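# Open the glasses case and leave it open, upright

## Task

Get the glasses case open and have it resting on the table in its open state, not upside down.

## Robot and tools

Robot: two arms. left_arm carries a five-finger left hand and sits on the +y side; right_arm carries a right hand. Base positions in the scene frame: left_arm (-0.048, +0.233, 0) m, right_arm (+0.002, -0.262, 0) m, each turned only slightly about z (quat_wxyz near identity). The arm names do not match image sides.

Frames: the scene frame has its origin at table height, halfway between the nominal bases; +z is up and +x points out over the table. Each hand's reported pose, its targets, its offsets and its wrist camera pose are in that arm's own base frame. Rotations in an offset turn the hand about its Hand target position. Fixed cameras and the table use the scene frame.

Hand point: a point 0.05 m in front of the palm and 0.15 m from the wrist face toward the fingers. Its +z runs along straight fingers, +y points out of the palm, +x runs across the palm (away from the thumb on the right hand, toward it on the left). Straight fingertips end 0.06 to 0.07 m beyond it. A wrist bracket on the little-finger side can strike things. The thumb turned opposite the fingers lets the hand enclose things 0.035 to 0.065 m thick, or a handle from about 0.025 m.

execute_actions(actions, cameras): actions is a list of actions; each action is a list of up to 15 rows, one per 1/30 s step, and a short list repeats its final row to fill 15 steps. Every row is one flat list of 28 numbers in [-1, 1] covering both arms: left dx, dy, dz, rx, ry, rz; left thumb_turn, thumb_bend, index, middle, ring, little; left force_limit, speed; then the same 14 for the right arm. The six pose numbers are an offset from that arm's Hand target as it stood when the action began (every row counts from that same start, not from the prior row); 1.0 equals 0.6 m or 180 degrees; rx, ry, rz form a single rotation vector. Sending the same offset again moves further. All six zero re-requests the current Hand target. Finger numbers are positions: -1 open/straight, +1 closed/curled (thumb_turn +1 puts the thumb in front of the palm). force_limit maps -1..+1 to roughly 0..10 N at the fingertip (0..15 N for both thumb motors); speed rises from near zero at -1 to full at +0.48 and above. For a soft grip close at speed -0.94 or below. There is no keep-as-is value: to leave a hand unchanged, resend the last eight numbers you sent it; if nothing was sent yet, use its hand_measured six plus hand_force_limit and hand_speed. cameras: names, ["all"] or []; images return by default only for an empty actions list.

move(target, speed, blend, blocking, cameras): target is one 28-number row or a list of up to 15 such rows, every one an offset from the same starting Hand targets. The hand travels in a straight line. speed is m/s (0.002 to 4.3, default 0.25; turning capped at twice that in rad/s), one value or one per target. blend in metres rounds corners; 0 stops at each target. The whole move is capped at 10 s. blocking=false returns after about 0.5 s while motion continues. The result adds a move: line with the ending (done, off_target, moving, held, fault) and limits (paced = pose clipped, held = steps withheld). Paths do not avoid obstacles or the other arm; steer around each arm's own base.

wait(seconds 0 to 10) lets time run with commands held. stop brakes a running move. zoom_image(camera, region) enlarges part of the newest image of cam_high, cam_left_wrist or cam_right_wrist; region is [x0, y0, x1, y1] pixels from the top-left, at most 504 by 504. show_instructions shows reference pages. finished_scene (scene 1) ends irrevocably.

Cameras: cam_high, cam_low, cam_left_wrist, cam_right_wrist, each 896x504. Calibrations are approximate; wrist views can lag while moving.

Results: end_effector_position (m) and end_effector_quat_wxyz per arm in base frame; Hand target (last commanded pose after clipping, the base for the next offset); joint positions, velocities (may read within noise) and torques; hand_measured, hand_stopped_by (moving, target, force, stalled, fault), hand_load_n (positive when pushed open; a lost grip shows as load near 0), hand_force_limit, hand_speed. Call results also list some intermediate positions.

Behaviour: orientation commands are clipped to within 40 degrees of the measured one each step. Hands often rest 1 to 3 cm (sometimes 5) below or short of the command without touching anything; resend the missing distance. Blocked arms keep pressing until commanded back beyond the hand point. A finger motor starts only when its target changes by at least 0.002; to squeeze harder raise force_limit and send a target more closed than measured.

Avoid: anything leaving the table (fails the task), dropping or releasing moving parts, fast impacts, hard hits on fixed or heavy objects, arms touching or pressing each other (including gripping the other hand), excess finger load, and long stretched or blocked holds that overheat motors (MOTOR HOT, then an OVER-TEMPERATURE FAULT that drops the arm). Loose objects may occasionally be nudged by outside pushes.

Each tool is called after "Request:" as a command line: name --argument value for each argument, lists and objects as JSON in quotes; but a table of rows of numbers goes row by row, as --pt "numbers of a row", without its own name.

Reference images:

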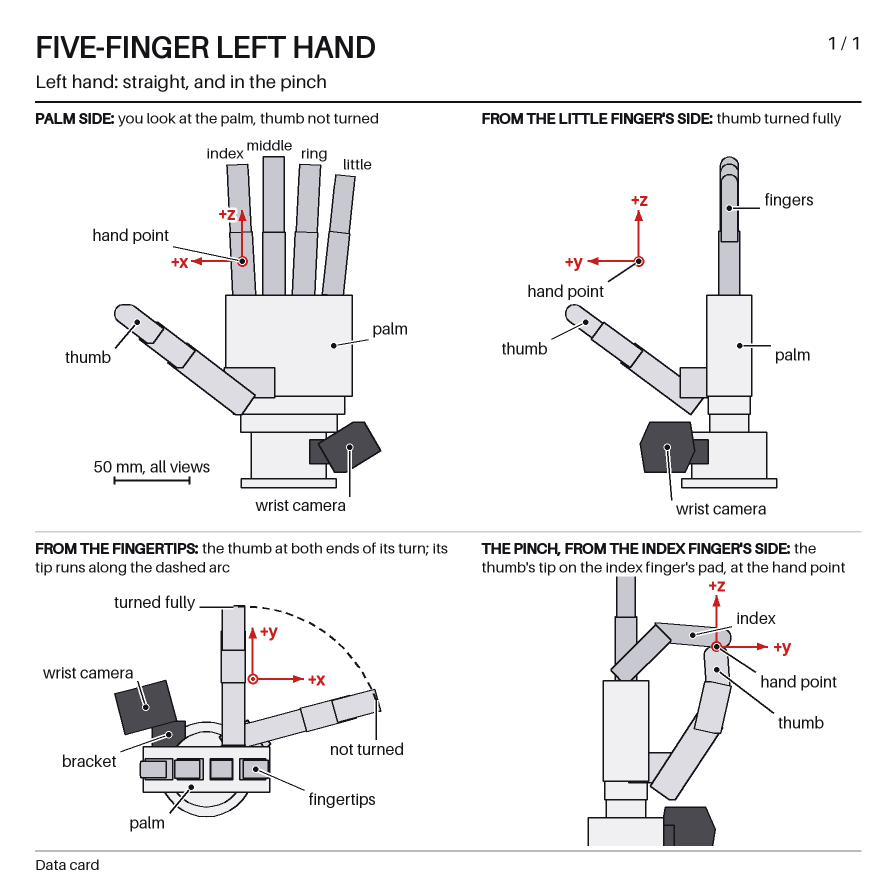

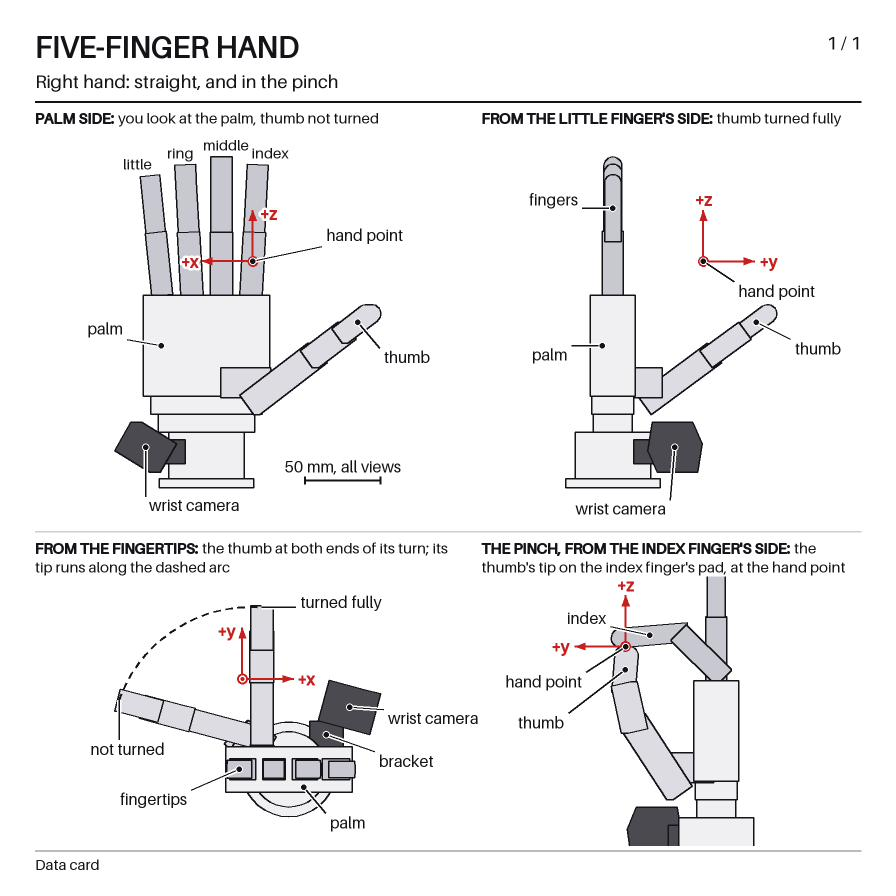

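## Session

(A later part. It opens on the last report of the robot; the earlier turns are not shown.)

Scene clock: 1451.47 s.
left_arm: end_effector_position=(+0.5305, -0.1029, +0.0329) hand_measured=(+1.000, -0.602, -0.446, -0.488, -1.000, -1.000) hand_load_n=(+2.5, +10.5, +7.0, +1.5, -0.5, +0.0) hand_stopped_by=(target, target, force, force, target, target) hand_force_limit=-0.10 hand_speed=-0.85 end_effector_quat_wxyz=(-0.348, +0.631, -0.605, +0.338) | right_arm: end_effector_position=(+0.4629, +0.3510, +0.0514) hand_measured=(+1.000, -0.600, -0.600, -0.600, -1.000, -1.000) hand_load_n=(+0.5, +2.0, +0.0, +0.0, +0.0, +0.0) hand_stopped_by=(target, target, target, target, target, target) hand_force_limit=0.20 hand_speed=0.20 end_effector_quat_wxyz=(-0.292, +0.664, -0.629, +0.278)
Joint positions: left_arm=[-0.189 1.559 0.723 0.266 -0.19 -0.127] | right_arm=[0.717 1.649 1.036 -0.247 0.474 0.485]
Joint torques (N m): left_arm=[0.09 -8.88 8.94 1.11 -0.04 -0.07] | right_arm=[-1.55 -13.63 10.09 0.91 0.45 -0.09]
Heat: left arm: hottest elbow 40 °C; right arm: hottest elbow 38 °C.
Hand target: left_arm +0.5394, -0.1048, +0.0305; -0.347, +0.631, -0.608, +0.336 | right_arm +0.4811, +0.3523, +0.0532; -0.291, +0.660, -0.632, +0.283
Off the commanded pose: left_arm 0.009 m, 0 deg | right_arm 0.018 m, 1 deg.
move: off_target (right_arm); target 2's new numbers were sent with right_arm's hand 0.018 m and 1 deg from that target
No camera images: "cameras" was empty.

Request:
move --pt "0.0 0.0 0.0 0 0 0 1 -0.6 0.2 0.2 -1 -1 -0.1 -0.85 0.0 0.0 -0.004 0 0 0 1 -0.6 0.2 0.2 -1 -1 0.1 -0.88" --speed '[0.06]' --cameras '["cam_right_wrist"]'

Scene clock: 1454.83 s.
left_arm: end_effector_position=(+0.5305, -0.1029, +0.0329) hand_measured=(+1.000, -0.602, -0.446, -0.488, -1.000, -1.000) hand_load_n=(+2.5, +10.5, +7.0, +1.5, +0.0, +0.0) hand_stopped_by=(target, target, force, force, target, target) hand_force_limit=-0.10 hand_speed=-0.85 end_effector_quat_wxyz=(-0.348, +0.631, -0.605, +0.338) | right_arm: end_effector_position=(+0.4640, +0.3509, +0.0511) hand_measured=(+1.000, -0.602, -0.436, -0.414, -1.000, -1.000) hand_load_n=(+0.5, +15.0, +2.0, +7.0, +0.0, +0.0) hand_stopped_by=(target, target, force, force, target, target) hand_force_limit=0.10 hand_speed=-0.88 end_effector_quat_wxyz=(-0.292, +0.664, -0.630, +0.278)
Joint positions: left_arm=[-0.189 1.559 0.723 0.266 -0.19 -0.127] | right_arm=[0.716 1.651 1.038 -0.247 0.473 0.485]
Joint torques (N m): left_arm=[0.09 -8.88 8.94 1.11 -0.04 -0.06] | right_arm=[-1.49 -13.68 9.66 0.94 0.46 -0.04]
Heat: left arm: hottest elbow 41 °C; right arm: hottest elbow 38 °C.
Hand target: left_arm +0.5394, -0.1048, +0.0305; -0.347, +0.631, -0.608, +0.336 | right_arm +0.4811, +0.3522, +0.0506; -0.291, +0.660, -0.632, +0.283
Off the commanded pose: left_arm 0.009 m, 0 deg | right_arm 0.017 m, 1 deg.
move: off_target (right_arm)
camera_calibration:
cam_right_wrist: T_world_to_cam=[[-0.646657, -0.289642, -0.70565, 0.439145], [-0.551475, 0.81665, 0.170169, -0.0396043], [0.526981, 0.499189, -0.687823, -0.276121], [0, 0, 0, 1]] pos_world=[0.407647, 0.297374, 0.1267]
Images, in order (width x height): cam_right_wrist 896x504.

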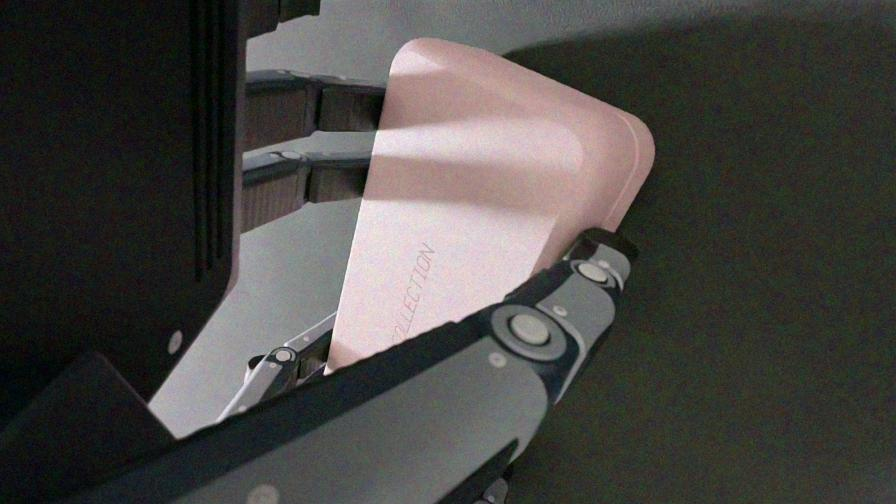

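Request:
move --pt "0.0 0.0 0.0 0 0 0 1 -0.6 0.2 0.2 -1 -1 -0.1 -0.85 0.005 0.0 0.022 0 0.044 0 1 -0.6 0.2 0.2 -1 -1 0.1 -0.88" --speed '[0.07]' --cameras '["cam_left_wrist","cam_right_wrist"]'

Scene clock: 1459.63 s.
left_arm: end_effector_position=(+0.5313, -0.1030, +0.0336) hand_measured=(+1.000, -0.604, -0.446, -0.490, -1.000, -1.000) hand_load_n=(+1.5, +18.5, +10.0, +4.0, +0.0, +0.0) hand_stopped_by=(target, target, force, force, target, target) hand_force_limit=-0.10 hand_speed=-0.85 end_effector_quat_wxyz=(-0.348, +0.631, -0.605, +0.339) | right_arm: end_effector_position=(+0.4657, +0.3504, +0.0578) hand_measured=(+1.000, -0.604, -0.436, -0.414, -1.000, -1.000) hand_load_n=(+3.0, +19.0, +1.5, +12.0, +0.0, +0.0) hand_stopped_by=(target, target, force, force, target, target) hand_force_limit=0.10 hand_speed=-0.88 end_effector_quat_wxyz=(-0.244, +0.687, -0.643, +0.236)
Joint positions: left_arm=[-0.189 1.559 0.725 0.266 -0.19 -0.127] | right_arm=[0.683 1.681 1.155 -0.456 0.388 0.498]
Joint torques (N m): left_arm=[0.09 -8.94 8.81 1.11 -0.04 -0.06] | right_arm=[-2.2 -16.03 10.45 0.49 0.23 0.02]
Heat: left arm: hottest elbow 41 °C; right arm: hottest elbow 38 °C.
Hand target: left_arm +0.5395, -0.1048, +0.0307; -0.347, +0.631, -0.608, +0.336 | right_arm +0.4839, +0.3523, +0.0638; -0.247, +0.678, -0.650, +0.237
Off the commanded pose: left_arm 0.009 m, 1 deg | right_arm 0.019 m, 1 deg.
move: off_target (right_arm)
camera_calibration:
cam_left_wrist: T_world_to_cam=[[0.53333, -0.287628, 0.795505, -0.331998], [-0.509224, -0.860096, 0.0304164, 0.187624], [0.675463, -0.421312, -0.605183, -0.264178], [0, 0, 0, 1]] pos_world=[0.451049, -0.0454187, 0.0985232]
cam_right_wrist: T_world_to_cam=[[-0.73415, -0.307218, -0.605508, 0.485902], [-0.531605, 0.814852, 0.231112, -0.0515276], [0.422398, 0.491562, -0.761542, -0.216588], [0, 0, 0, 1]] pos_world=[0.420819, 0.297732, 0.141186]
Images, in order (width x height): cam_left_wrist 896x504, cam_right_wrist 896x504.

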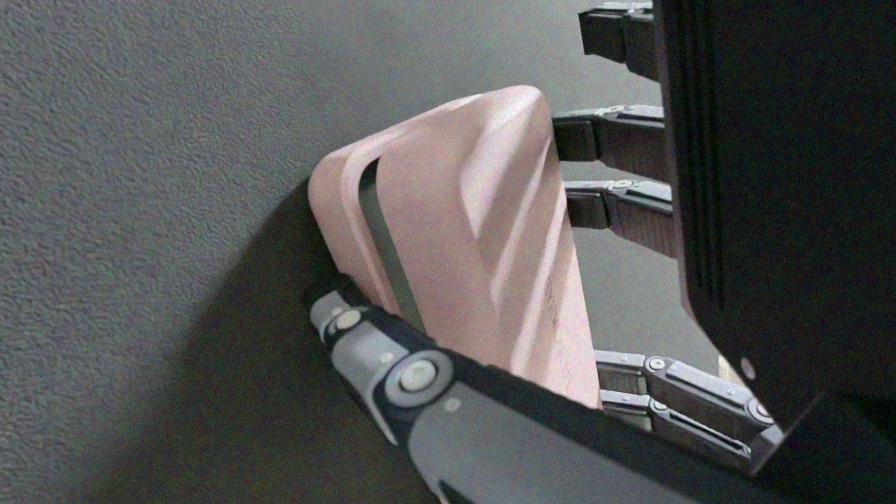

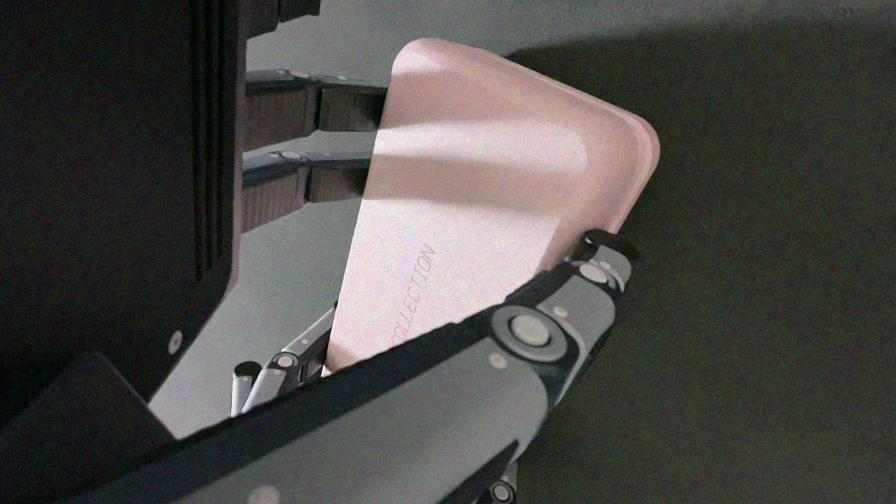

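Request:
move --pt "0.0 0.0 0.0 0 0 0 1 -0.6 0.2 0.2 -1 -1 -0.1 -0.85 0.007 0.0 0.009 0 0.036 0 1 -0.6 0.2 0.2 -1 -1 0.1 -0.88" --speed '[0.07]' --cameras '["cam_left_wrist","cam_right_wrist"]'

Scene clock: 1464.50 s.
left_arm: end_effector_position=(+0.5320, -0.1032, +0.0339) hand_measured=(+1.000, -0.606, -0.446, -0.490, -1.000, -1.000) hand_load_n=(+2.0, +26.5, +13.0, +6.0, +0.0, +0.0) hand_stopped_by=(target, target, force, force, target, target) hand_force_limit=-0.10 hand_speed=-0.85 end_effector_quat_wxyz=(-0.348, +0.631, -0.605, +0.339) | right_arm: end_effector_position=(+0.4686, +0.3500, +0.0628) hand_measured=(+1.000, -0.604, -0.436, -0.414, -1.000, -1.000) hand_load_n=(+3.0, +24.5, +1.0, +16.0, +0.0, +0.0) hand_stopped_by=(target, target, force, force, target, target) hand_force_limit=0.10 hand_speed=-0.88 end_effector_quat_wxyz=(-0.205, +0.701, -0.653, +0.198)
Joint positions: left_arm=[-0.189 1.56 0.726 0.266 -0.19 -0.127] | right_arm=[0.654 1.722 1.258 -0.614 0.315 0.503]
Joint torques (N m): left_arm=[0.09 -9 8.7 1.11 -0.04 -0.06] | right_arm=[-2.37 -16.62 10.96 0.31 0.1 0.11]
Heat: left arm: hottest elbow 40 °C; right arm: hottest elbow 38 °C.
Hand target: left_arm +0.5394, -0.1048, +0.0305; -0.347, +0.631, -0.608, +0.336 | right_arm +0.4883, +0.3521, +0.0691; -0.210, +0.690, -0.663, +0.198
Off the commanded pose: left_arm 0.008 m, 1 deg | right_arm 0.021 m, 2 deg.
move: off_target (right_arm)
camera_calibration:
cam_left_wrist: T_world_to_cam=[[0.53274, -0.287545, 0.795931, -0.332223], [-0.509249, -0.860092, 0.0301312, 0.187826], [0.67591, -0.421379, -0.604637, -0.264696], [0, 0, 0, 1]] pos_world=[0.451549, -0.0455187, 0.0987223]
cam_right_wrist: T_world_to_cam=[[-0.796758, -0.315083, -0.515655, 0.517402], [-0.505873, 0.814541, 0.28393, -0.0660774], [0.33056, 0.487079, -0.808383, -0.166216], [0, 0, 0, 1]] pos_world=[0.433762, 0.297808, 0.151196]
Images, in order (width x height): cam_left_wrist 896x504, cam_right_wrist 896x504.

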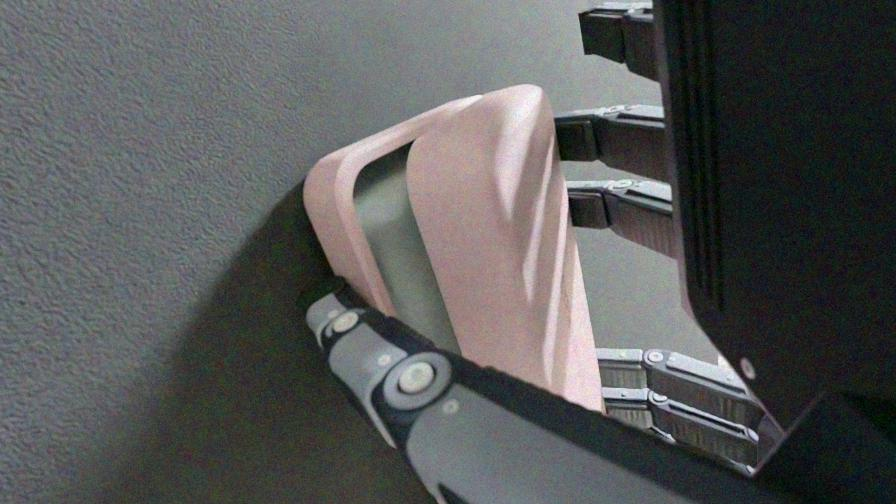

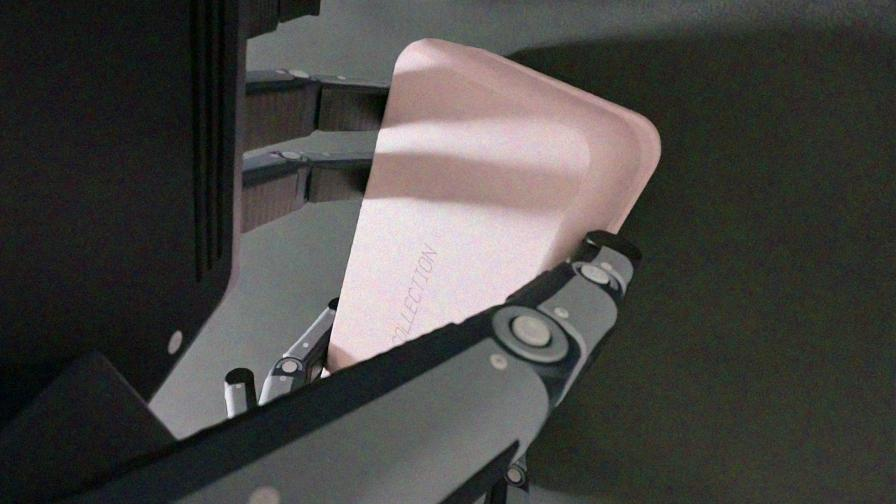

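Request:
move --pt "0.0 0.0 0.0 0 0 0 1 -0.6 -0.465 -0.505 -1 -1 -0.1 -0.85 0.0 0.0 0.0 0 0.0 0 1 -0.6 0.2 0.2 -1 -1 0.1 -0.88" --speed '[0.07]' --cameras '["cam_left_wrist"]'

Scene clock: 1468.43 s.
left_arm: end_effector_position=(+0.5319, -0.1032, +0.0338) hand_measured=(+1.000, -0.606, -0.466, -0.506, -1.000, -1.000) hand_load_n=(+2.0, +22.0, +9.5, +5.5, +0.0, +0.0) hand_stopped_by=(target, target, force, force, target, target) hand_force_limit=-0.10 hand_speed=-0.85 end_effector_quat_wxyz=(-0.348, +0.631, -0.605, +0.339) | right_arm: end_effector_position=(+0.4686, +0.3500, +0.0624) hand_measured=(+1.000, -0.604, -0.436, -0.414, -1.000, -1.000) hand_load_n=(+2.5, +24.0, +1.0, +16.5, +0.0, +0.0) hand_stopped_by=(target, target, force, force, target, target) hand_force_limit=0.10 hand_speed=-0.88 end_effector_quat_wxyz=(-0.204, +0.701, -0.654, +0.198)
Joint positions: left_arm=[-0.189 1.56 0.726 0.266 -0.19 -0.127] | right_arm=[0.654 1.722 1.258 -0.614 0.314 0.504]
Joint torques (N m): left_arm=[0.03 -9 8.69 1.14 -0.04 -0.07] | right_arm=[-1.08 -16.09 10.88 0.43 0.19 0.14]
Heat: left arm: hottest elbow 40 °C; right arm: hottest elbow 38 °C.
Hand target: left_arm +0.5394, -0.1048, +0.0305; -0.347, +0.631, -0.608, +0.336 | right_arm +0.4882, +0.3522, +0.0692; -0.210, +0.691, -0.663, +0.198
Off the commanded pose: left_arm 0.008 m, 1 deg | right_arm 0.021 m, 2 deg.
move: off_target (right_arm)
camera_calibration:
cam_left_wrist: T_world_to_cam=[[0.53305, -0.287643, 0.795688, -0.332344], [-0.509303, -0.860054, 0.0302826, 0.187837], [0.675624, -0.421388, -0.604949, -0.264536], [0, 0, 0, 1]] pos_world=[0.451549, -0.0455186, 0.0987229]
Images, in order (width x height): cam_left_wrist 896x504.

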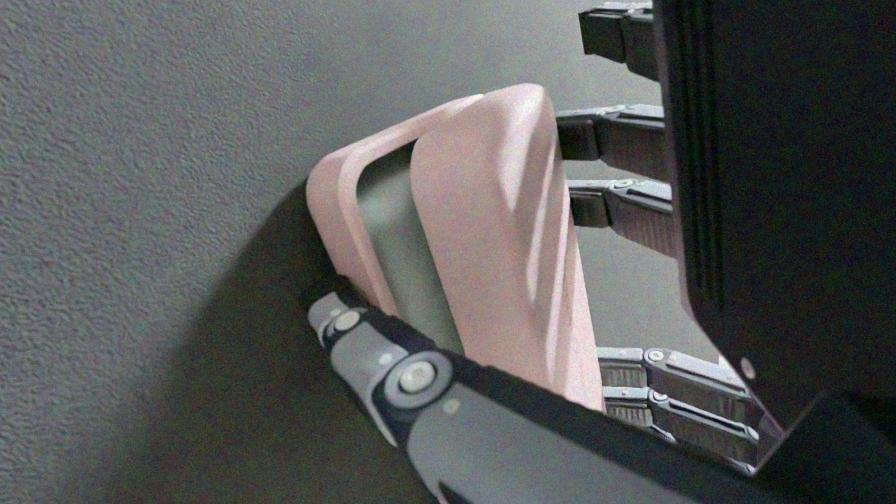

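Request:
move --pt "0.0 0.0 0.0 0 0 0 1 -0.6 -0.485 -0.525 -1 -1 -0.1 -0.85 0.0 0.0 0.0 0 0.0 0 1 -0.6 -0.438 -0.422 -1 -1 0.1 -0.88" --speed '[0.07]' --cameras '["cam_left_wrist"]'

Scene clock: 1472.67 s.
left_arm: end_effector_position=(+0.5318, -0.1031, +0.0337) hand_measured=(+1.000, -0.606, -0.486, -0.526, -1.000, -1.000) hand_load_n=(+2.0, +17.0, +7.5, +3.5, +0.0, +0.0) hand_stopped_by=(target, target, force, target, target, target) hand_force_limit=-0.10 hand_speed=-0.85 end_effector_quat_wxyz=(-0.348, +0.631, -0.605, +0.339) | right_arm: end_effector_position=(+0.4688, +0.3501, +0.0625) hand_measured=(+1.000, -0.604, -0.438, -0.424, -1.000, -1.000) hand_load_n=(+1.5, +19.5, +2.0, +12.0, +0.0, +0.0) hand_stopped_by=(target, target, target, force, target, target) hand_force_limit=0.10 hand_speed=-0.88 end_effector_quat_wxyz=(-0.205, +0.701, -0.654, +0.197)
Joint positions: left_arm=[-0.189 1.56 0.726 0.265 -0.19 -0.127] | right_arm=[0.653 1.723 1.259 -0.615 0.314 0.505]
Joint torques (N m): left_arm=[0.09 -9 8.69 1.17 -0.04 -0.06] | right_arm=[-1.55 -15.85 10.84 0.38 0.17 0.09]
Heat: left arm: hottest elbow 40 °C; right arm: hottest elbow 38 °C.
Hand target: left_arm +0.5394, -0.1048, +0.0305; -0.347, +0.631, -0.608, +0.336 | right_arm +0.4882, +0.3523, +0.0692; -0.210, +0.690, -0.663, +0.198
Off the commanded pose: left_arm 0.008 m, 0 deg | right_arm 0.021 m, 2 deg.
move: off_target (right_arm)
camera_calibration:
cam_left_wrist: T_world_to_cam=[[0.533631, -0.287659, 0.795292, -0.332436], [-0.509216, -0.860096, 0.030579, 0.187719], [0.675231, -0.421293, -0.605454, -0.264297], [0, 0, 0, 1]] pos_world=[0.451449, -0.0455187, 0.0986237]
Images, in order (width x height): cam_left_wrist 896x504.

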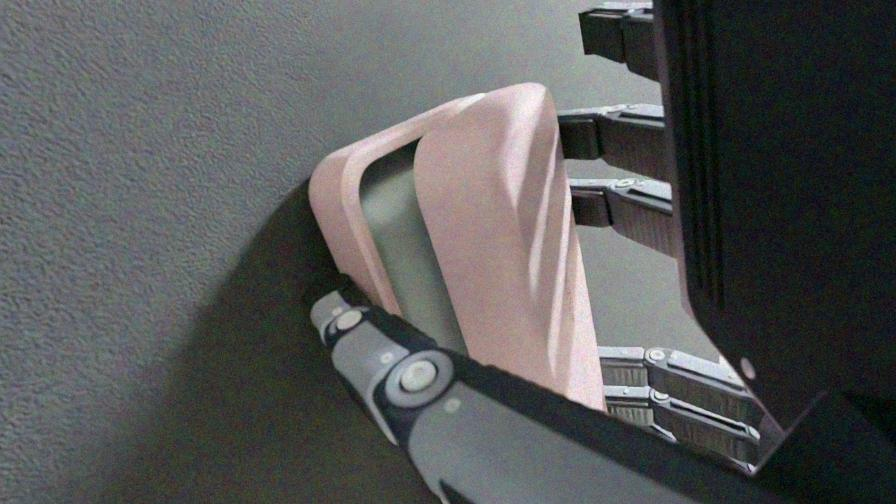

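Request:
move --pt "0.0 0.0 0.0 0 0 0 1 -0.6 -0.505 -0.55 -1 -1 -0.1 -0.85 0.006 0.0 0.008 0 0.033 0 1 -0.6 -0.438 -0.422 -1 -1 0.1 -0.88" --speed '[0.07]' --cameras '["cam_left_wrist","cam_right_wrist"]'

Scene clock: 1500.03 s.
left_arm: end_effector_position=(+0.5316, -0.1032, +0.0334) hand_measured=(+1.000, -0.606, -0.508, -0.550, -1.000, -1.000) hand_load_n=(+2.0, +19.5, +10.5, +4.0, +0.0, +0.0) hand_stopped_by=(target, target, force, target, target, target) hand_force_limit=-0.10 hand_speed=-0.85 end_effector_quat_wxyz=(-0.348, +0.631, -0.605, +0.338) | right_arm: end_effector_position=(+0.4717, +0.3498, +0.0675) hand_measured=(+1.000, -0.604, -0.438, -0.424, -1.000, -1.000) hand_load_n=(+2.5, +25.0, +1.5, +16.5, +0.0, +0.0) hand_stopped_by=(target, target, target, force, target, target) hand_force_limit=0.10 hand_speed=-0.88 end_effector_quat_wxyz=(-0.168, +0.711, -0.663, +0.162)
Joint positions: left_arm=[-0.189 1.56 0.726 0.265 -0.19 -0.127] | right_arm=[0.628 1.768 1.358 -0.755 0.25 0.508]
Joint torques (N m): left_arm=[0.03 -9.05 8.69 1.18 -0.05 -0.06] | right_arm=[-1.61 -17.73 10.99 0.28 0.04 0.14]
Heat: left arm: hottest elbow 39 °C; right arm: hottest elbow 38 °C.
Hand target: left_arm +0.5395, -0.1048, +0.0305; -0.347, +0.631, -0.608, +0.336 | right_arm +0.4918, +0.3522, +0.0739; -0.175, +0.700, -0.673, +0.162
Off the commanded pose: left_arm 0.008 m, 0 deg | right_arm 0.021 m, 2 deg.
move: off_target (right_arm)
camera_calibration:
cam_left_wrist: T_world_to_cam=[[0.53415, -0.287768, 0.794905, -0.332425], [-0.509489, -0.859917, 0.0310564, 0.187759], [0.674615, -0.421584, -0.605939, -0.264037], [0, 0, 0, 1]] pos_world=[0.451349, -0.0455183, 0.0984245]
cam_right_wrist: T_world_to_cam=[[-0.84736, -0.314956, -0.427533, 0.540084], [-0.471554, 0.816504, 0.333105, -0.0857817], [0.244169, 0.483864, -0.840391, -0.11935], [0, 0, 0, 1]] pos_world=[0.446336, 0.297893, 0.159178]
Images, in order (width x height): cam_left_wrist 896x504, cam_right_wrist 896x504.

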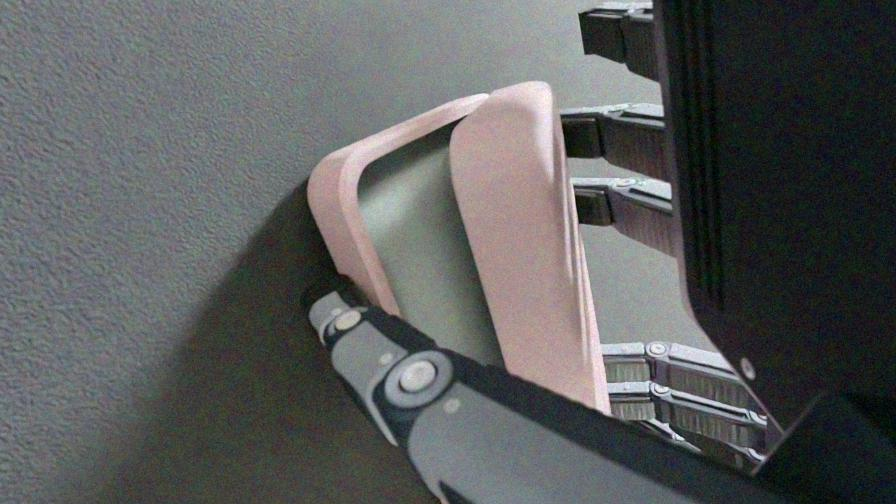

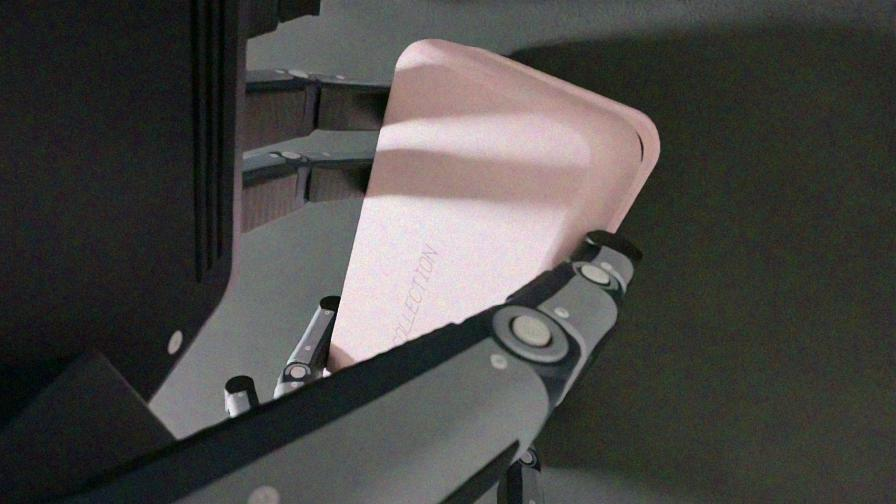

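Request:
move --pt "0.0 0.0 0.0 0 0 0 1 -0.6 -0.535 -0.58 -1 -1 -0.1 -0.85 0.0 0.0 0.0 0 0.0 0 1 -0.6 -0.44 -0.434 -1 -1 0.1 -0.88" --pt "0.0 0.0 0.0 0 0 0 1 -0.6 -0.535 -0.58 -1 -1 -0.1 -0.85 0.005 0.0 0.007 0 0.033 0 1 -0.6 -0.44 -0.434 -1 -1 0.1 -0.88" --speed '[0.07,0.07]' --cameras '["cam_left_wrist","cam_right_wrist"]'

Scene clock: 1506.53 s.
left_arm: end_effector_position=(+0.5320, -0.1033, +0.0338) hand_measured=(+1.000, -0.606, -0.538, -0.580, -1.000, -1.000) hand_load_n=(+2.0, +21.0, +10.5, +4.0, +0.0, +0.0) hand_stopped_by=(target, target, force, target, target, target) hand_force_limit=-0.10 hand_speed=-0.85 end_effector_quat_wxyz=(-0.348, +0.631, -0.605, +0.339) | right_arm: end_effector_position=(+0.4749, +0.3499, +0.0727) hand_measured=(+1.000, -0.604, -0.440, -0.436, -1.000, -1.000) hand_load_n=(+1.5, +25.5, +2.0, +16.5, +0.0, +0.0) hand_stopped_by=(target, target, target, force, target, target) hand_force_limit=0.10 hand_speed=-0.88 end_effector_quat_wxyz=(-0.133, +0.717, -0.673, +0.126)
Joint positions: left_arm=[-0.189 1.56 0.727 0.265 -0.19 -0.128] | right_arm=[0.603 1.821 1.461 -0.891 0.187 0.509]
Joint torques (N m): left_arm=[0.03 -9.05 8.65 1.2 -0.06 -0.05] | right_arm=[-2.37 -17.38 11.19 0.16 0 0.08]
Heat: left arm: hottest elbow 38 °C; right arm: hottest elbow 38 °C.
Hand target: left_arm +0.5395, -0.1048, +0.0306; -0.347, +0.631, -0.608, +0.336 | right_arm +0.4950, +0.3522, +0.0784; -0.140, +0.707, -0.682, +0.126
Off the commanded pose: left_arm 0.008 m, 1 deg | right_arm 0.021 m, 2 deg.
move: off_target (right_arm)
camera_calibration:
cam_left_wrist: T_world_to_cam=[[0.533655, -0.287019, 0.795508, -0.332653], [-0.509217, -0.860069, 0.0312877, 0.187663], [0.675212, -0.421783, -0.605135, -0.264459], [0, 0, 0, 1]] pos_world=[0.451649, -0.0456188, 0.0987233]
cam_right_wrist: T_world_to_cam=[[-0.88824, -0.312262, -0.336931, 0.556904], [-0.431557, 0.818585, 0.379048, -0.109278], [0.157444, 0.482091, -0.861858, -0.0724599], [0, 0, 0, 1]] pos_world=[0.458913, 0.298285, 0.16661]
Images, in order (width x height): cam_left_wrist 896x504, cam_right_wrist 896x504.

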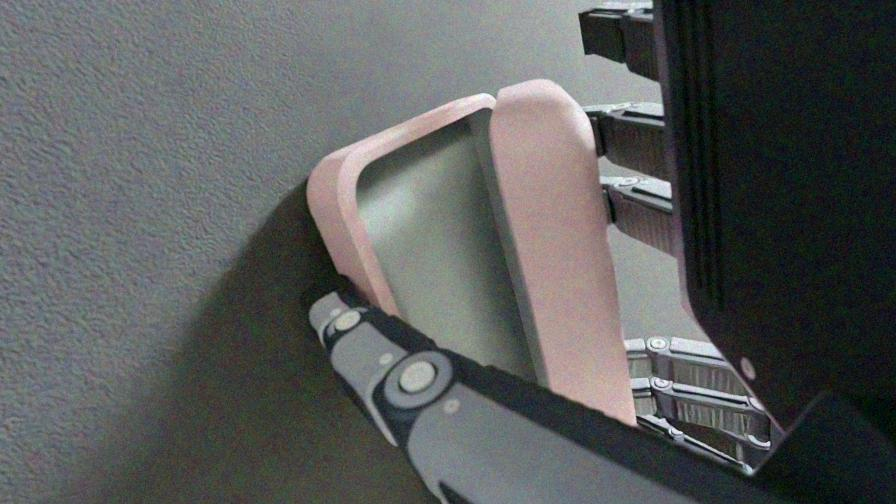

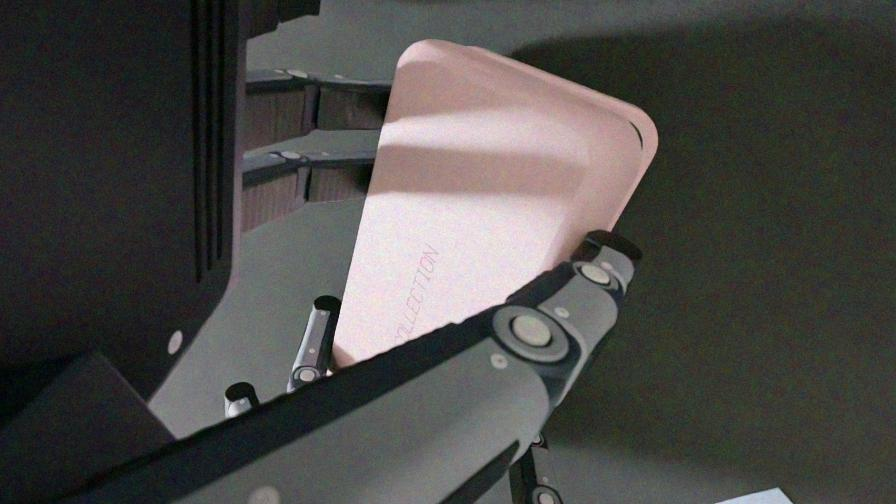

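Request:
move --pt "0.0 0.0 0.0 0 0 0 1 -0.6 -0.6 -0.64 -1 -1 -0.1 -0.85 0.0 0.0 0.0 0 0.0 0 1 -0.6 -0.445 -0.445 -1 -1 0.1 -0.88" --speed '[0.07]' --cameras '["cam_left_wrist"]'

Scene clock: 1510.63 s.
left_arm: end_effector_position=(+0.5320, -0.1033, +0.0338) hand_measured=(+1.000, -0.602, -0.600, -0.640, -1.000, -1.000) hand_load_n=(+0.5, +4.0, +3.5, -0.5, +0.0, -0.5) hand_stopped_by=(target, target, target, target, target, target) hand_force_limit=-0.10 hand_speed=-0.85 end_effector_quat_wxyz=(-0.348, +0.631, -0.605, +0.339) | right_arm: end_effector_position=(+0.4772, +0.3495, +0.0725) hand_measured=(+1.000, -0.604, -0.446, -0.448, -1.000, -1.000) hand_load_n=(+1.5, +10.5, +0.0, +8.0, +0.0, +0.0) hand_stopped_by=(target, target, target, force, target, target) hand_force_limit=0.10 hand_speed=-0.88 end_effector_quat_wxyz=(-0.133, +0.715, -0.675, +0.125)
Joint positions: left_arm=[-0.189 1.56 0.727 0.265 -0.19 -0.128] | right_arm=[0.6 1.825 1.466 -0.892 0.185 0.512]
Joint torques (N m): left_arm=[0.09 -9.05 8.64 1.2 -0.06 -0.05] | right_arm=[-1.2 -18.02 10.81 0.18 0.09 0.05]
Heat: left arm: hottest elbow 38 °C; right arm: hottest elbow 38 °C.
Hand target: left_arm +0.5395, -0.1048, +0.0306; -0.347, +0.631, -0.608, +0.336 | right_arm +0.4949, +0.3521, +0.0782; -0.140, +0.707, -0.682, +0.126
Off the commanded pose: left_arm 0.008 m, 1 deg | right_arm 0.019 m, 1 deg.
move: off_target (right_arm)
camera_calibration:
cam_left_wrist: T_world_to_cam=[[0.5337, -0.286608, 0.795626, -0.332666], [-0.508988, -0.860195, 0.0315582, 0.187527], [0.675348, -0.421807, -0.604966, -0.264539], [0, 0, 0, 1]] pos_world=[0.451649, -0.0456192, 0.098723]
Images, in order (width x height): cam_left_wrist 896x504.

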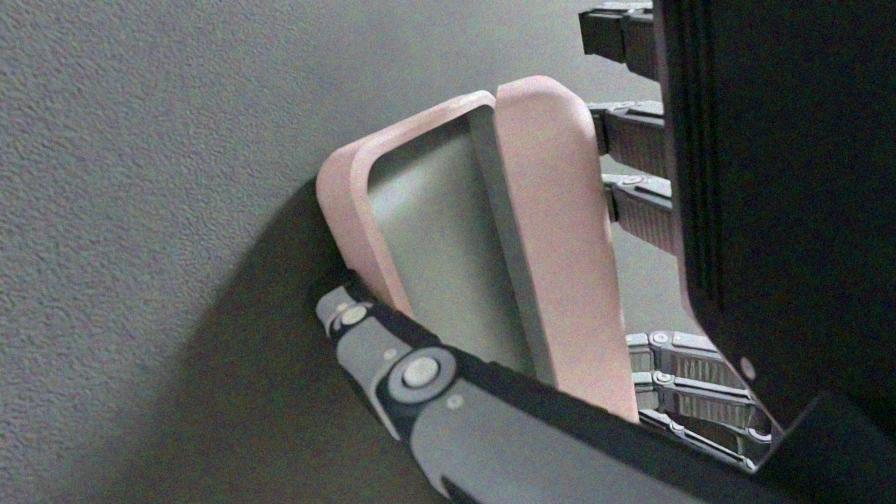

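Request:
move --pt "0.0 0.0 0.0 0 0 0 1 -0.6 -0.68 -0.72 -1 -1 -0.1 -0.85 0.01 0.0 0.007 0 0.044 0 1 -0.6 -0.445 -0.445 -1 -1 0.1 -0.88" --speed '[0.07]' --cameras '["cam_left_wrist","cam_right_wrist"]'

Scene clock: 1517.83 s.
left_arm: end_effector_position=(+0.5318, -0.1033, +0.0328) hand_measured=(+1.000, -0.600, -0.680, -0.720, -1.000, -1.000) hand_load_n=(-0.5, +0.5, +0.0, +0.0, +0.0, +0.0) hand_stopped_by=(target, target, target, target, target, target) hand_force_limit=-0.10 hand_speed=-0.85 end_effector_quat_wxyz=(-0.347, +0.632, -0.605, +0.338) | right_arm: end_effector_position=(+0.4862, +0.3521, +0.0851) hand_measured=(+1.000, -0.600, -0.446, -0.446, -1.000, -1.000) hand_load_n=(+0.0, +0.0, +0.0, +0.0, +0.0, +0.0) hand_stopped_by=(target, target, target, force, target, target) hand_force_limit=0.10 hand_speed=-0.88 end_effector_quat_wxyz=(-0.093, +0.717, -0.686, +0.077)
Joint positions: left_arm=[-0.189 1.562 0.727 0.265 -0.19 -0.128] | right_arm=[0.568 1.904 1.621 -1.069 0.104 0.512]
Joint torques (N m): left_arm=[0.03 -9.17 8.64 1.2 -0.06 -0.05] | right_arm=[-1.44 -18.43 10.45 0.03 -0.03 0.04]
Heat: left arm: hottest elbow 38 °C; right arm: hottest elbow 38 °C.
Hand target: left_arm +0.5395, -0.1048, +0.0305; -0.347, +0.631, -0.608, +0.336 | right_arm +0.5010, +0.3522, +0.0825; -0.093, +0.714, -0.690, +0.076
Off the commanded pose: left_arm 0.008 m, 0 deg | right_arm 0.015 m, 1 deg.
move: off_target (right_arm)
camera_calibration:
cam_left_wrist: T_world_to_cam=[[0.535226, -0.286897, 0.794496, -0.332544], [-0.508918, -0.860212, 0.0322136, 0.187458], [0.674193, -0.421574, -0.606415, -0.264407], [0, 0, 0, 1]] pos_world=[0.451648, -0.0456191, 0.0978255]
cam_right_wrist: T_world_to_cam=[[-0.928983, -0.294369, -0.224358, 0.575815], [-0.366085, 0.820067, 0.439854, -0.148411], [0.0545091, 0.490751, -0.869593, -0.0169621], [0, 0, 0, 1]] pos_world=[0.481516, 0.299533, 0.179717]
Images, in order (width x height): cam_left_wrist 896x504, cam_right_wrist 896x504.

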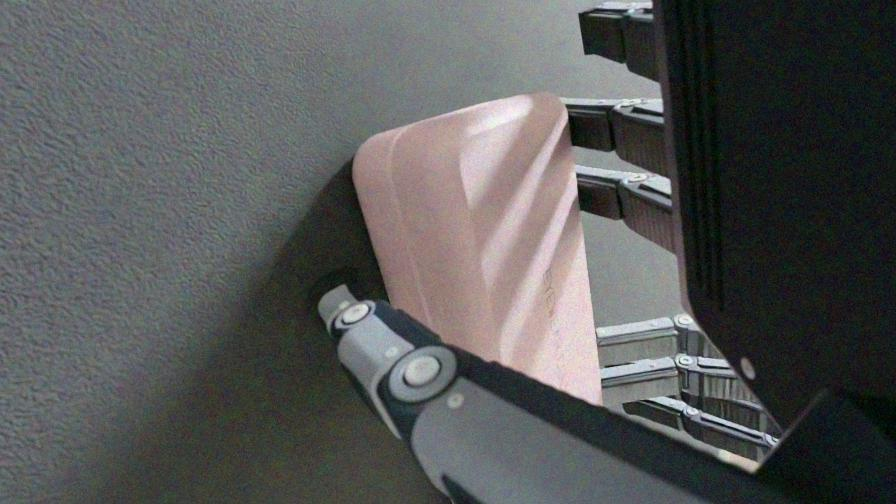

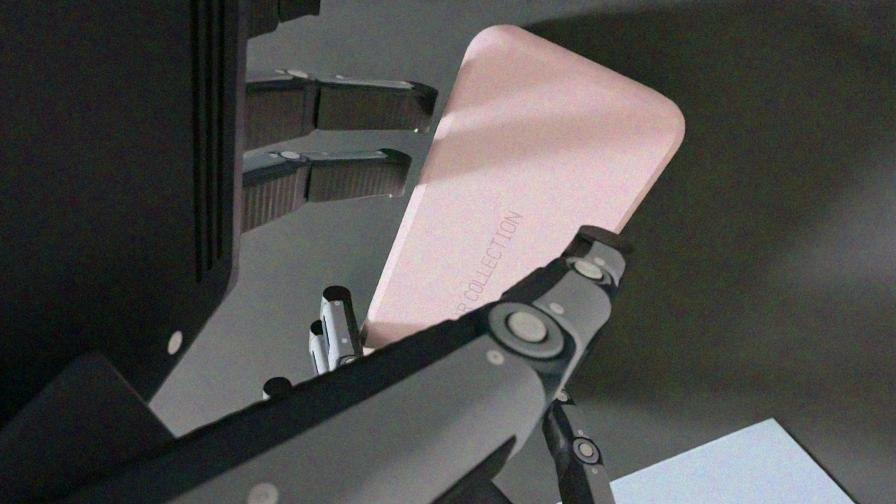

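Request:
move --pt "0.02 0.0 0.006 0 0 0 1 -0.6 -0.8 -0.8 -1 -1 -0.1 -0.2 -0.055 0.0 0.0 0 0.0 0 1 -0.6 -0.85 -0.85 -1 -1 0.1 0.2" --pt "0.02 0.0 0.006 0 0 0 1 -0.6 0.2 0.2 -1 -1 -0.2 -0.85 -0.085 0.0 -0.07 0 -0.172 0 1 -0.6 -0.85 -0.85 -1 -1 0.1 0.2" --speed '[0.07,0.12]' --cameras '["cam_left_wrist","cam_right_wrist"]'

Scene clock: 1540.37 s.
left_arm: end_effector_position=(+0.5404, -0.1054, +0.0343) hand_measured=(+1.000, -0.602, -0.456, -0.538, -1.000, -1.000) hand_load_n=(+0.5, +8.5, +6.0, +0.0, +0.0, +0.0) hand_stopped_by=(target, target, force, force, target, target) hand_force_limit=-0.20 hand_speed=-0.85 end_effector_quat_wxyz=(-0.346, +0.631, -0.606, +0.338) | right_arm: end_effector_position=(+0.4539, +0.3467, +0.0392) hand_measured=(+1.000, -0.600, -0.850, -0.850, -1.000, -1.000) hand_load_n=(+0.0, +0.0, +0.0, -0.5, +0.0, +0.0) hand_stopped_by=(target, target, target, target, target, target) hand_force_limit=0.10 hand_speed=0.20 end_effector_quat_wxyz=(-0.267, +0.663, -0.647, +0.264)
Joint positions: left_arm=[-0.189 1.578 0.755 0.251 -0.187 -0.127] | right_arm=[0.716 1.663 1.045 -0.313 0.463 0.535]
Joint torques (N m): left_arm=[0.56 -9.41 9.31 1.01 0.03 -0.03] | right_arm=[0.56 -17.08 6.52 1.37 0.43 -0.06]
Heat: left arm: hottest elbow 38 °C; right arm: hottest elbow 40 °C.
Hand target: left_arm +0.5515, -0.1048, +0.0343; -0.347, +0.631, -0.608, +0.336 | right_arm +0.4499, +0.3522, +0.0404; -0.273, +0.668, -0.640, +0.264
Off the commanded pose: left_arm 0.011 m, 0 deg | right_arm 0.007 m, 1 deg.
move: off_target (left_arm); target 2's new numbers were sent with left_arm's hand 0.014 m and 0 deg from that target
camera_calibration:
cam_left_wrist: T_world_to_cam=[[0.53646, -0.28803, 0.793253, -0.33965], [-0.511129, -0.858838, 0.0338217, 0.191174], [0.671534, -0.423599, -0.607952, -0.268827], [0, 0, 0, 1]] pos_world=[0.46045, -0.0475161, 0.0995281]
cam_right_wrist: T_world_to_cam=[[-0.695851, -0.273461, -0.664086, 0.43806], [-0.51651, 0.83303, 0.198187, -0.0622921], [0.499007, 0.480916, -0.72091, -0.256616], [0, 0, 0, 1]] pos_world=[0.400703, 0.295094, 0.118258]
Images, in order (width x height): cam_left_wrist 896x504, cam_right_wrist 896x504.

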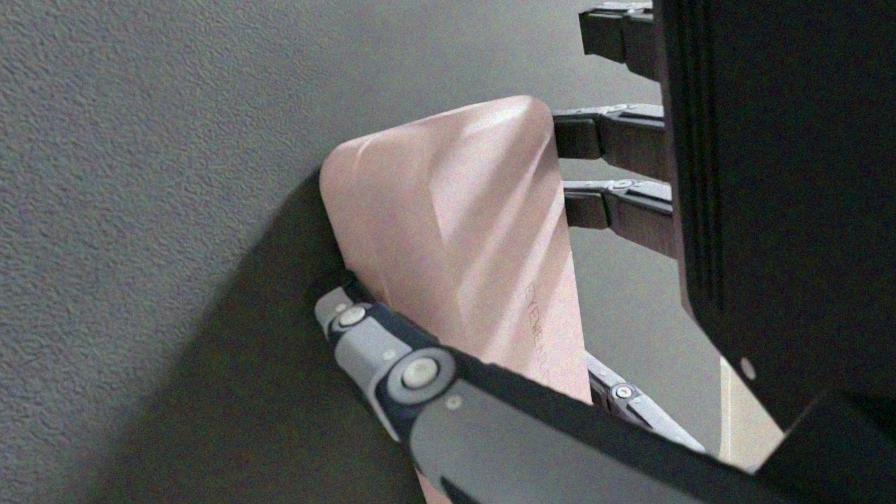

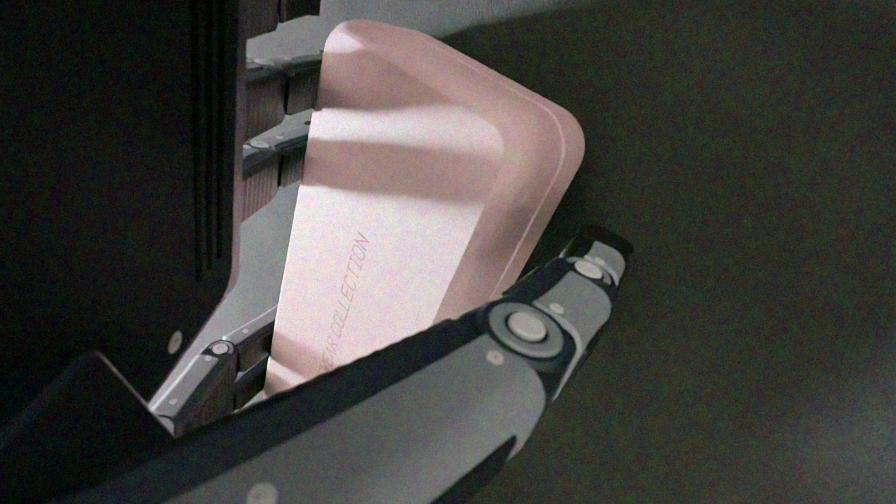

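Request:
move --pt "0.0 0.0 0.0 0 0 0 1 -0.6 0.2 0.2 -1 -1 -0.2 -0.85 0.03 0.0 0.02 0 -0.02 0 1 -0.6 -0.8 -0.8 -1 -1 0.1 0.2" --pt "0.0 0.0 0.0 0 0 0 1 -0.6 0.2 0.2 -1 -1 -0.2 -0.85 0.065 0.0 0.02 0 -0.02 0 1 -0.6 -0.6 -0.6 -1 -1 0.1 0.2" --speed '[0.07,0.06]' --cameras '["cam_right_wrist"]'

Scene clock: 1546.50 s.
left_arm: end_effector_position=(+0.5404, -0.1054, +0.0343) hand_measured=(+1.000, -0.602, -0.456, -0.538, -1.000, -1.000) hand_load_n=(+1.0, +8.5, +6.0, +0.5, +0.0, -0.5) hand_stopped_by=(target, target, force, force, target, target) hand_force_limit=-0.20 hand_speed=-0.85 end_effector_quat_wxyz=(-0.346, +0.631, -0.606, +0.338) | right_arm: end_effector_position=(+0.4641, +0.3485, +0.0460) hand_measured=(+1.000, -0.600, -0.600, -0.600, -1.000, -1.000) hand_load_n=(+1.0, +2.0, +0.0, +0.0, -0.5, +0.0) hand_stopped_by=(target, target, target, target, target, target) hand_force_limit=0.10 hand_speed=0.20 end_effector_quat_wxyz=(-0.283, +0.670, -0.628, +0.278)
Joint positions: left_arm=[-0.189 1.578 0.755 0.251 -0.187 -0.127] | right_arm=[0.712 1.662 1.045 -0.261 0.471 0.475]
Joint torques (N m): left_arm=[0.5 -9.41 9.31 0.99 0.03 -0.03] | right_arm=[-1.67 -13.92 10.15 1.69 0.46 -0.05]
Heat: left arm: hottest elbow 38 °C; right arm: hottest elbow 39 °C.
Hand target: left_arm +0.5515, -0.1048, +0.0343; -0.347, +0.631, -0.608, +0.336 | right_arm +0.4889, +0.3522, +0.0525; -0.293, +0.659, -0.631, +0.285
Off the commanded pose: left_arm 0.011 m, 0 deg | right_arm 0.026 m, 2 deg.
move: off_target (left_arm, right_arm); target 2's new numbers were sent with right_arm's hand 0.026 m and 2 deg from that target
camera_calibration:
cam_right_wrist: T_world_to_cam=[[-0.655046, -0.304914, -0.691334, 0.443518], [-0.553061, 0.816892, 0.16374, -0.0357735], [0.514818, 0.489607, -0.703738, -0.268921], [0, 0, 0, 1]] pos_world=[0.409185, 0.296123, 0.123226]
Images, in order (width x height): cam_right_wrist 896x504.

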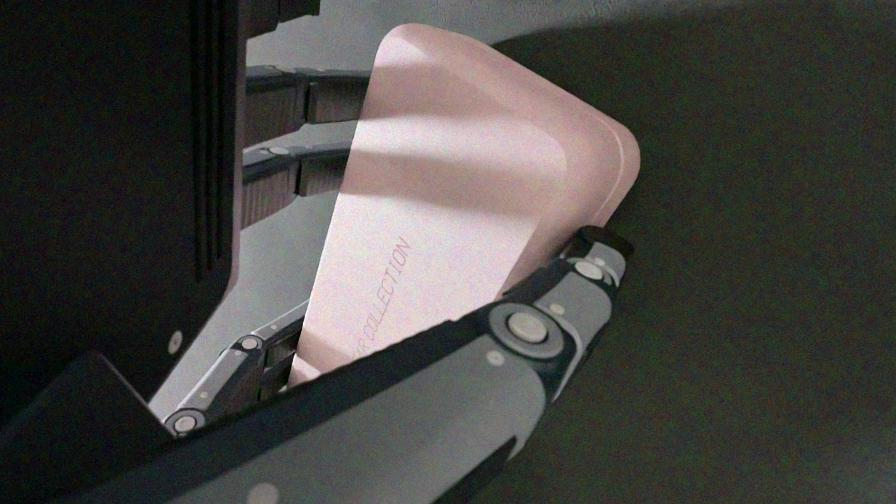

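Request:
move --pt "0.0 0.0 0.0 0 0 0 1 -0.6 0.2 0.2 -1 -1 -0.2 -0.85 0.0 0.0 0.0 0 0.0 0 1 -0.6 0.2 0.2 -1 -1 0.1 -0.88" --speed '[0.06]' --cameras '["cam_right_wrist"]'

Scene clock: 1550.27 s.
left_arm: end_effector_position=(+0.5412, -0.1053, +0.0346) hand_measured=(+1.000, -0.602, -0.456, -0.538, -1.000, -1.000) hand_load_n=(+1.5, +7.0, +5.5, +0.0, +0.0, +0.0) hand_stopped_by=(target, target, force, force, target, target) hand_force_limit=-0.20 hand_speed=-0.85 end_effector_quat_wxyz=(-0.347, +0.631, -0.606, +0.338) | right_arm: end_effector_position=(+0.4687, +0.3480, +0.0482) hand_measured=(+1.000, -0.602, -0.468, -0.424, -1.000, -1.000) hand_load_n=(-1.0, +16.5, +3.5, +5.0, +0.0, +0.0) hand_stopped_by=(target, target, force, force, target, target) hand_force_limit=0.10 hand_speed=-0.88 end_effector_quat_wxyz=(-0.286, +0.667, -0.629, +0.280)
Joint positions: left_arm=[-0.189 1.579 0.757 0.251 -0.188 -0.127] | right_arm=[0.707 1.664 1.05 -0.255 0.471 0.473]
Joint torques (N m): left_arm=[0.56 -9.52 9.17 1.02 0.07 -0.03] | right_arm=[-1.9 -13.92 9.8 1.5 0.48 -0.11]
Heat: left arm: hottest elbow 38 °C; right arm: hottest elbow 39 °C.
Hand target: left_arm +0.5513, -0.1048, +0.0340; -0.347, +0.631, -0.608, +0.335 | right_arm +0.4888, +0.3522, +0.0524; -0.293, +0.659, -0.631, +0.285
Off the commanded pose: left_arm 0.010 m, 0 deg | right_arm 0.021 m, 1 deg.
move: off_target (right_arm)
camera_calibration:
cam_right_wrist: T_world_to_cam=[[-0.651633, -0.298479, -0.697341, 0.444249], [-0.550369, 0.818681, 0.163879, -0.0350486], [0.521985, 0.490584, -0.697753, -0.273425], [0, 0, 0, 1]] pos_world=[0.412921, 0.29543, 0.124753]
Images, in order (width x height): cam_right_wrist 896x504.

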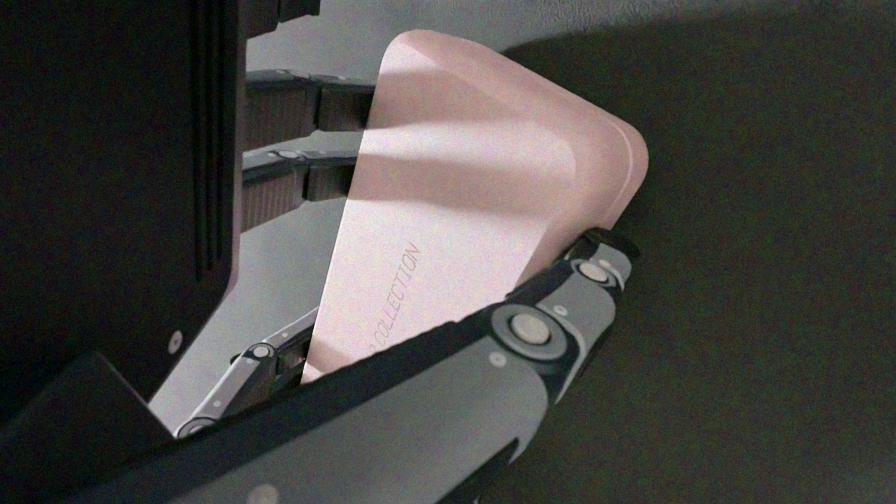

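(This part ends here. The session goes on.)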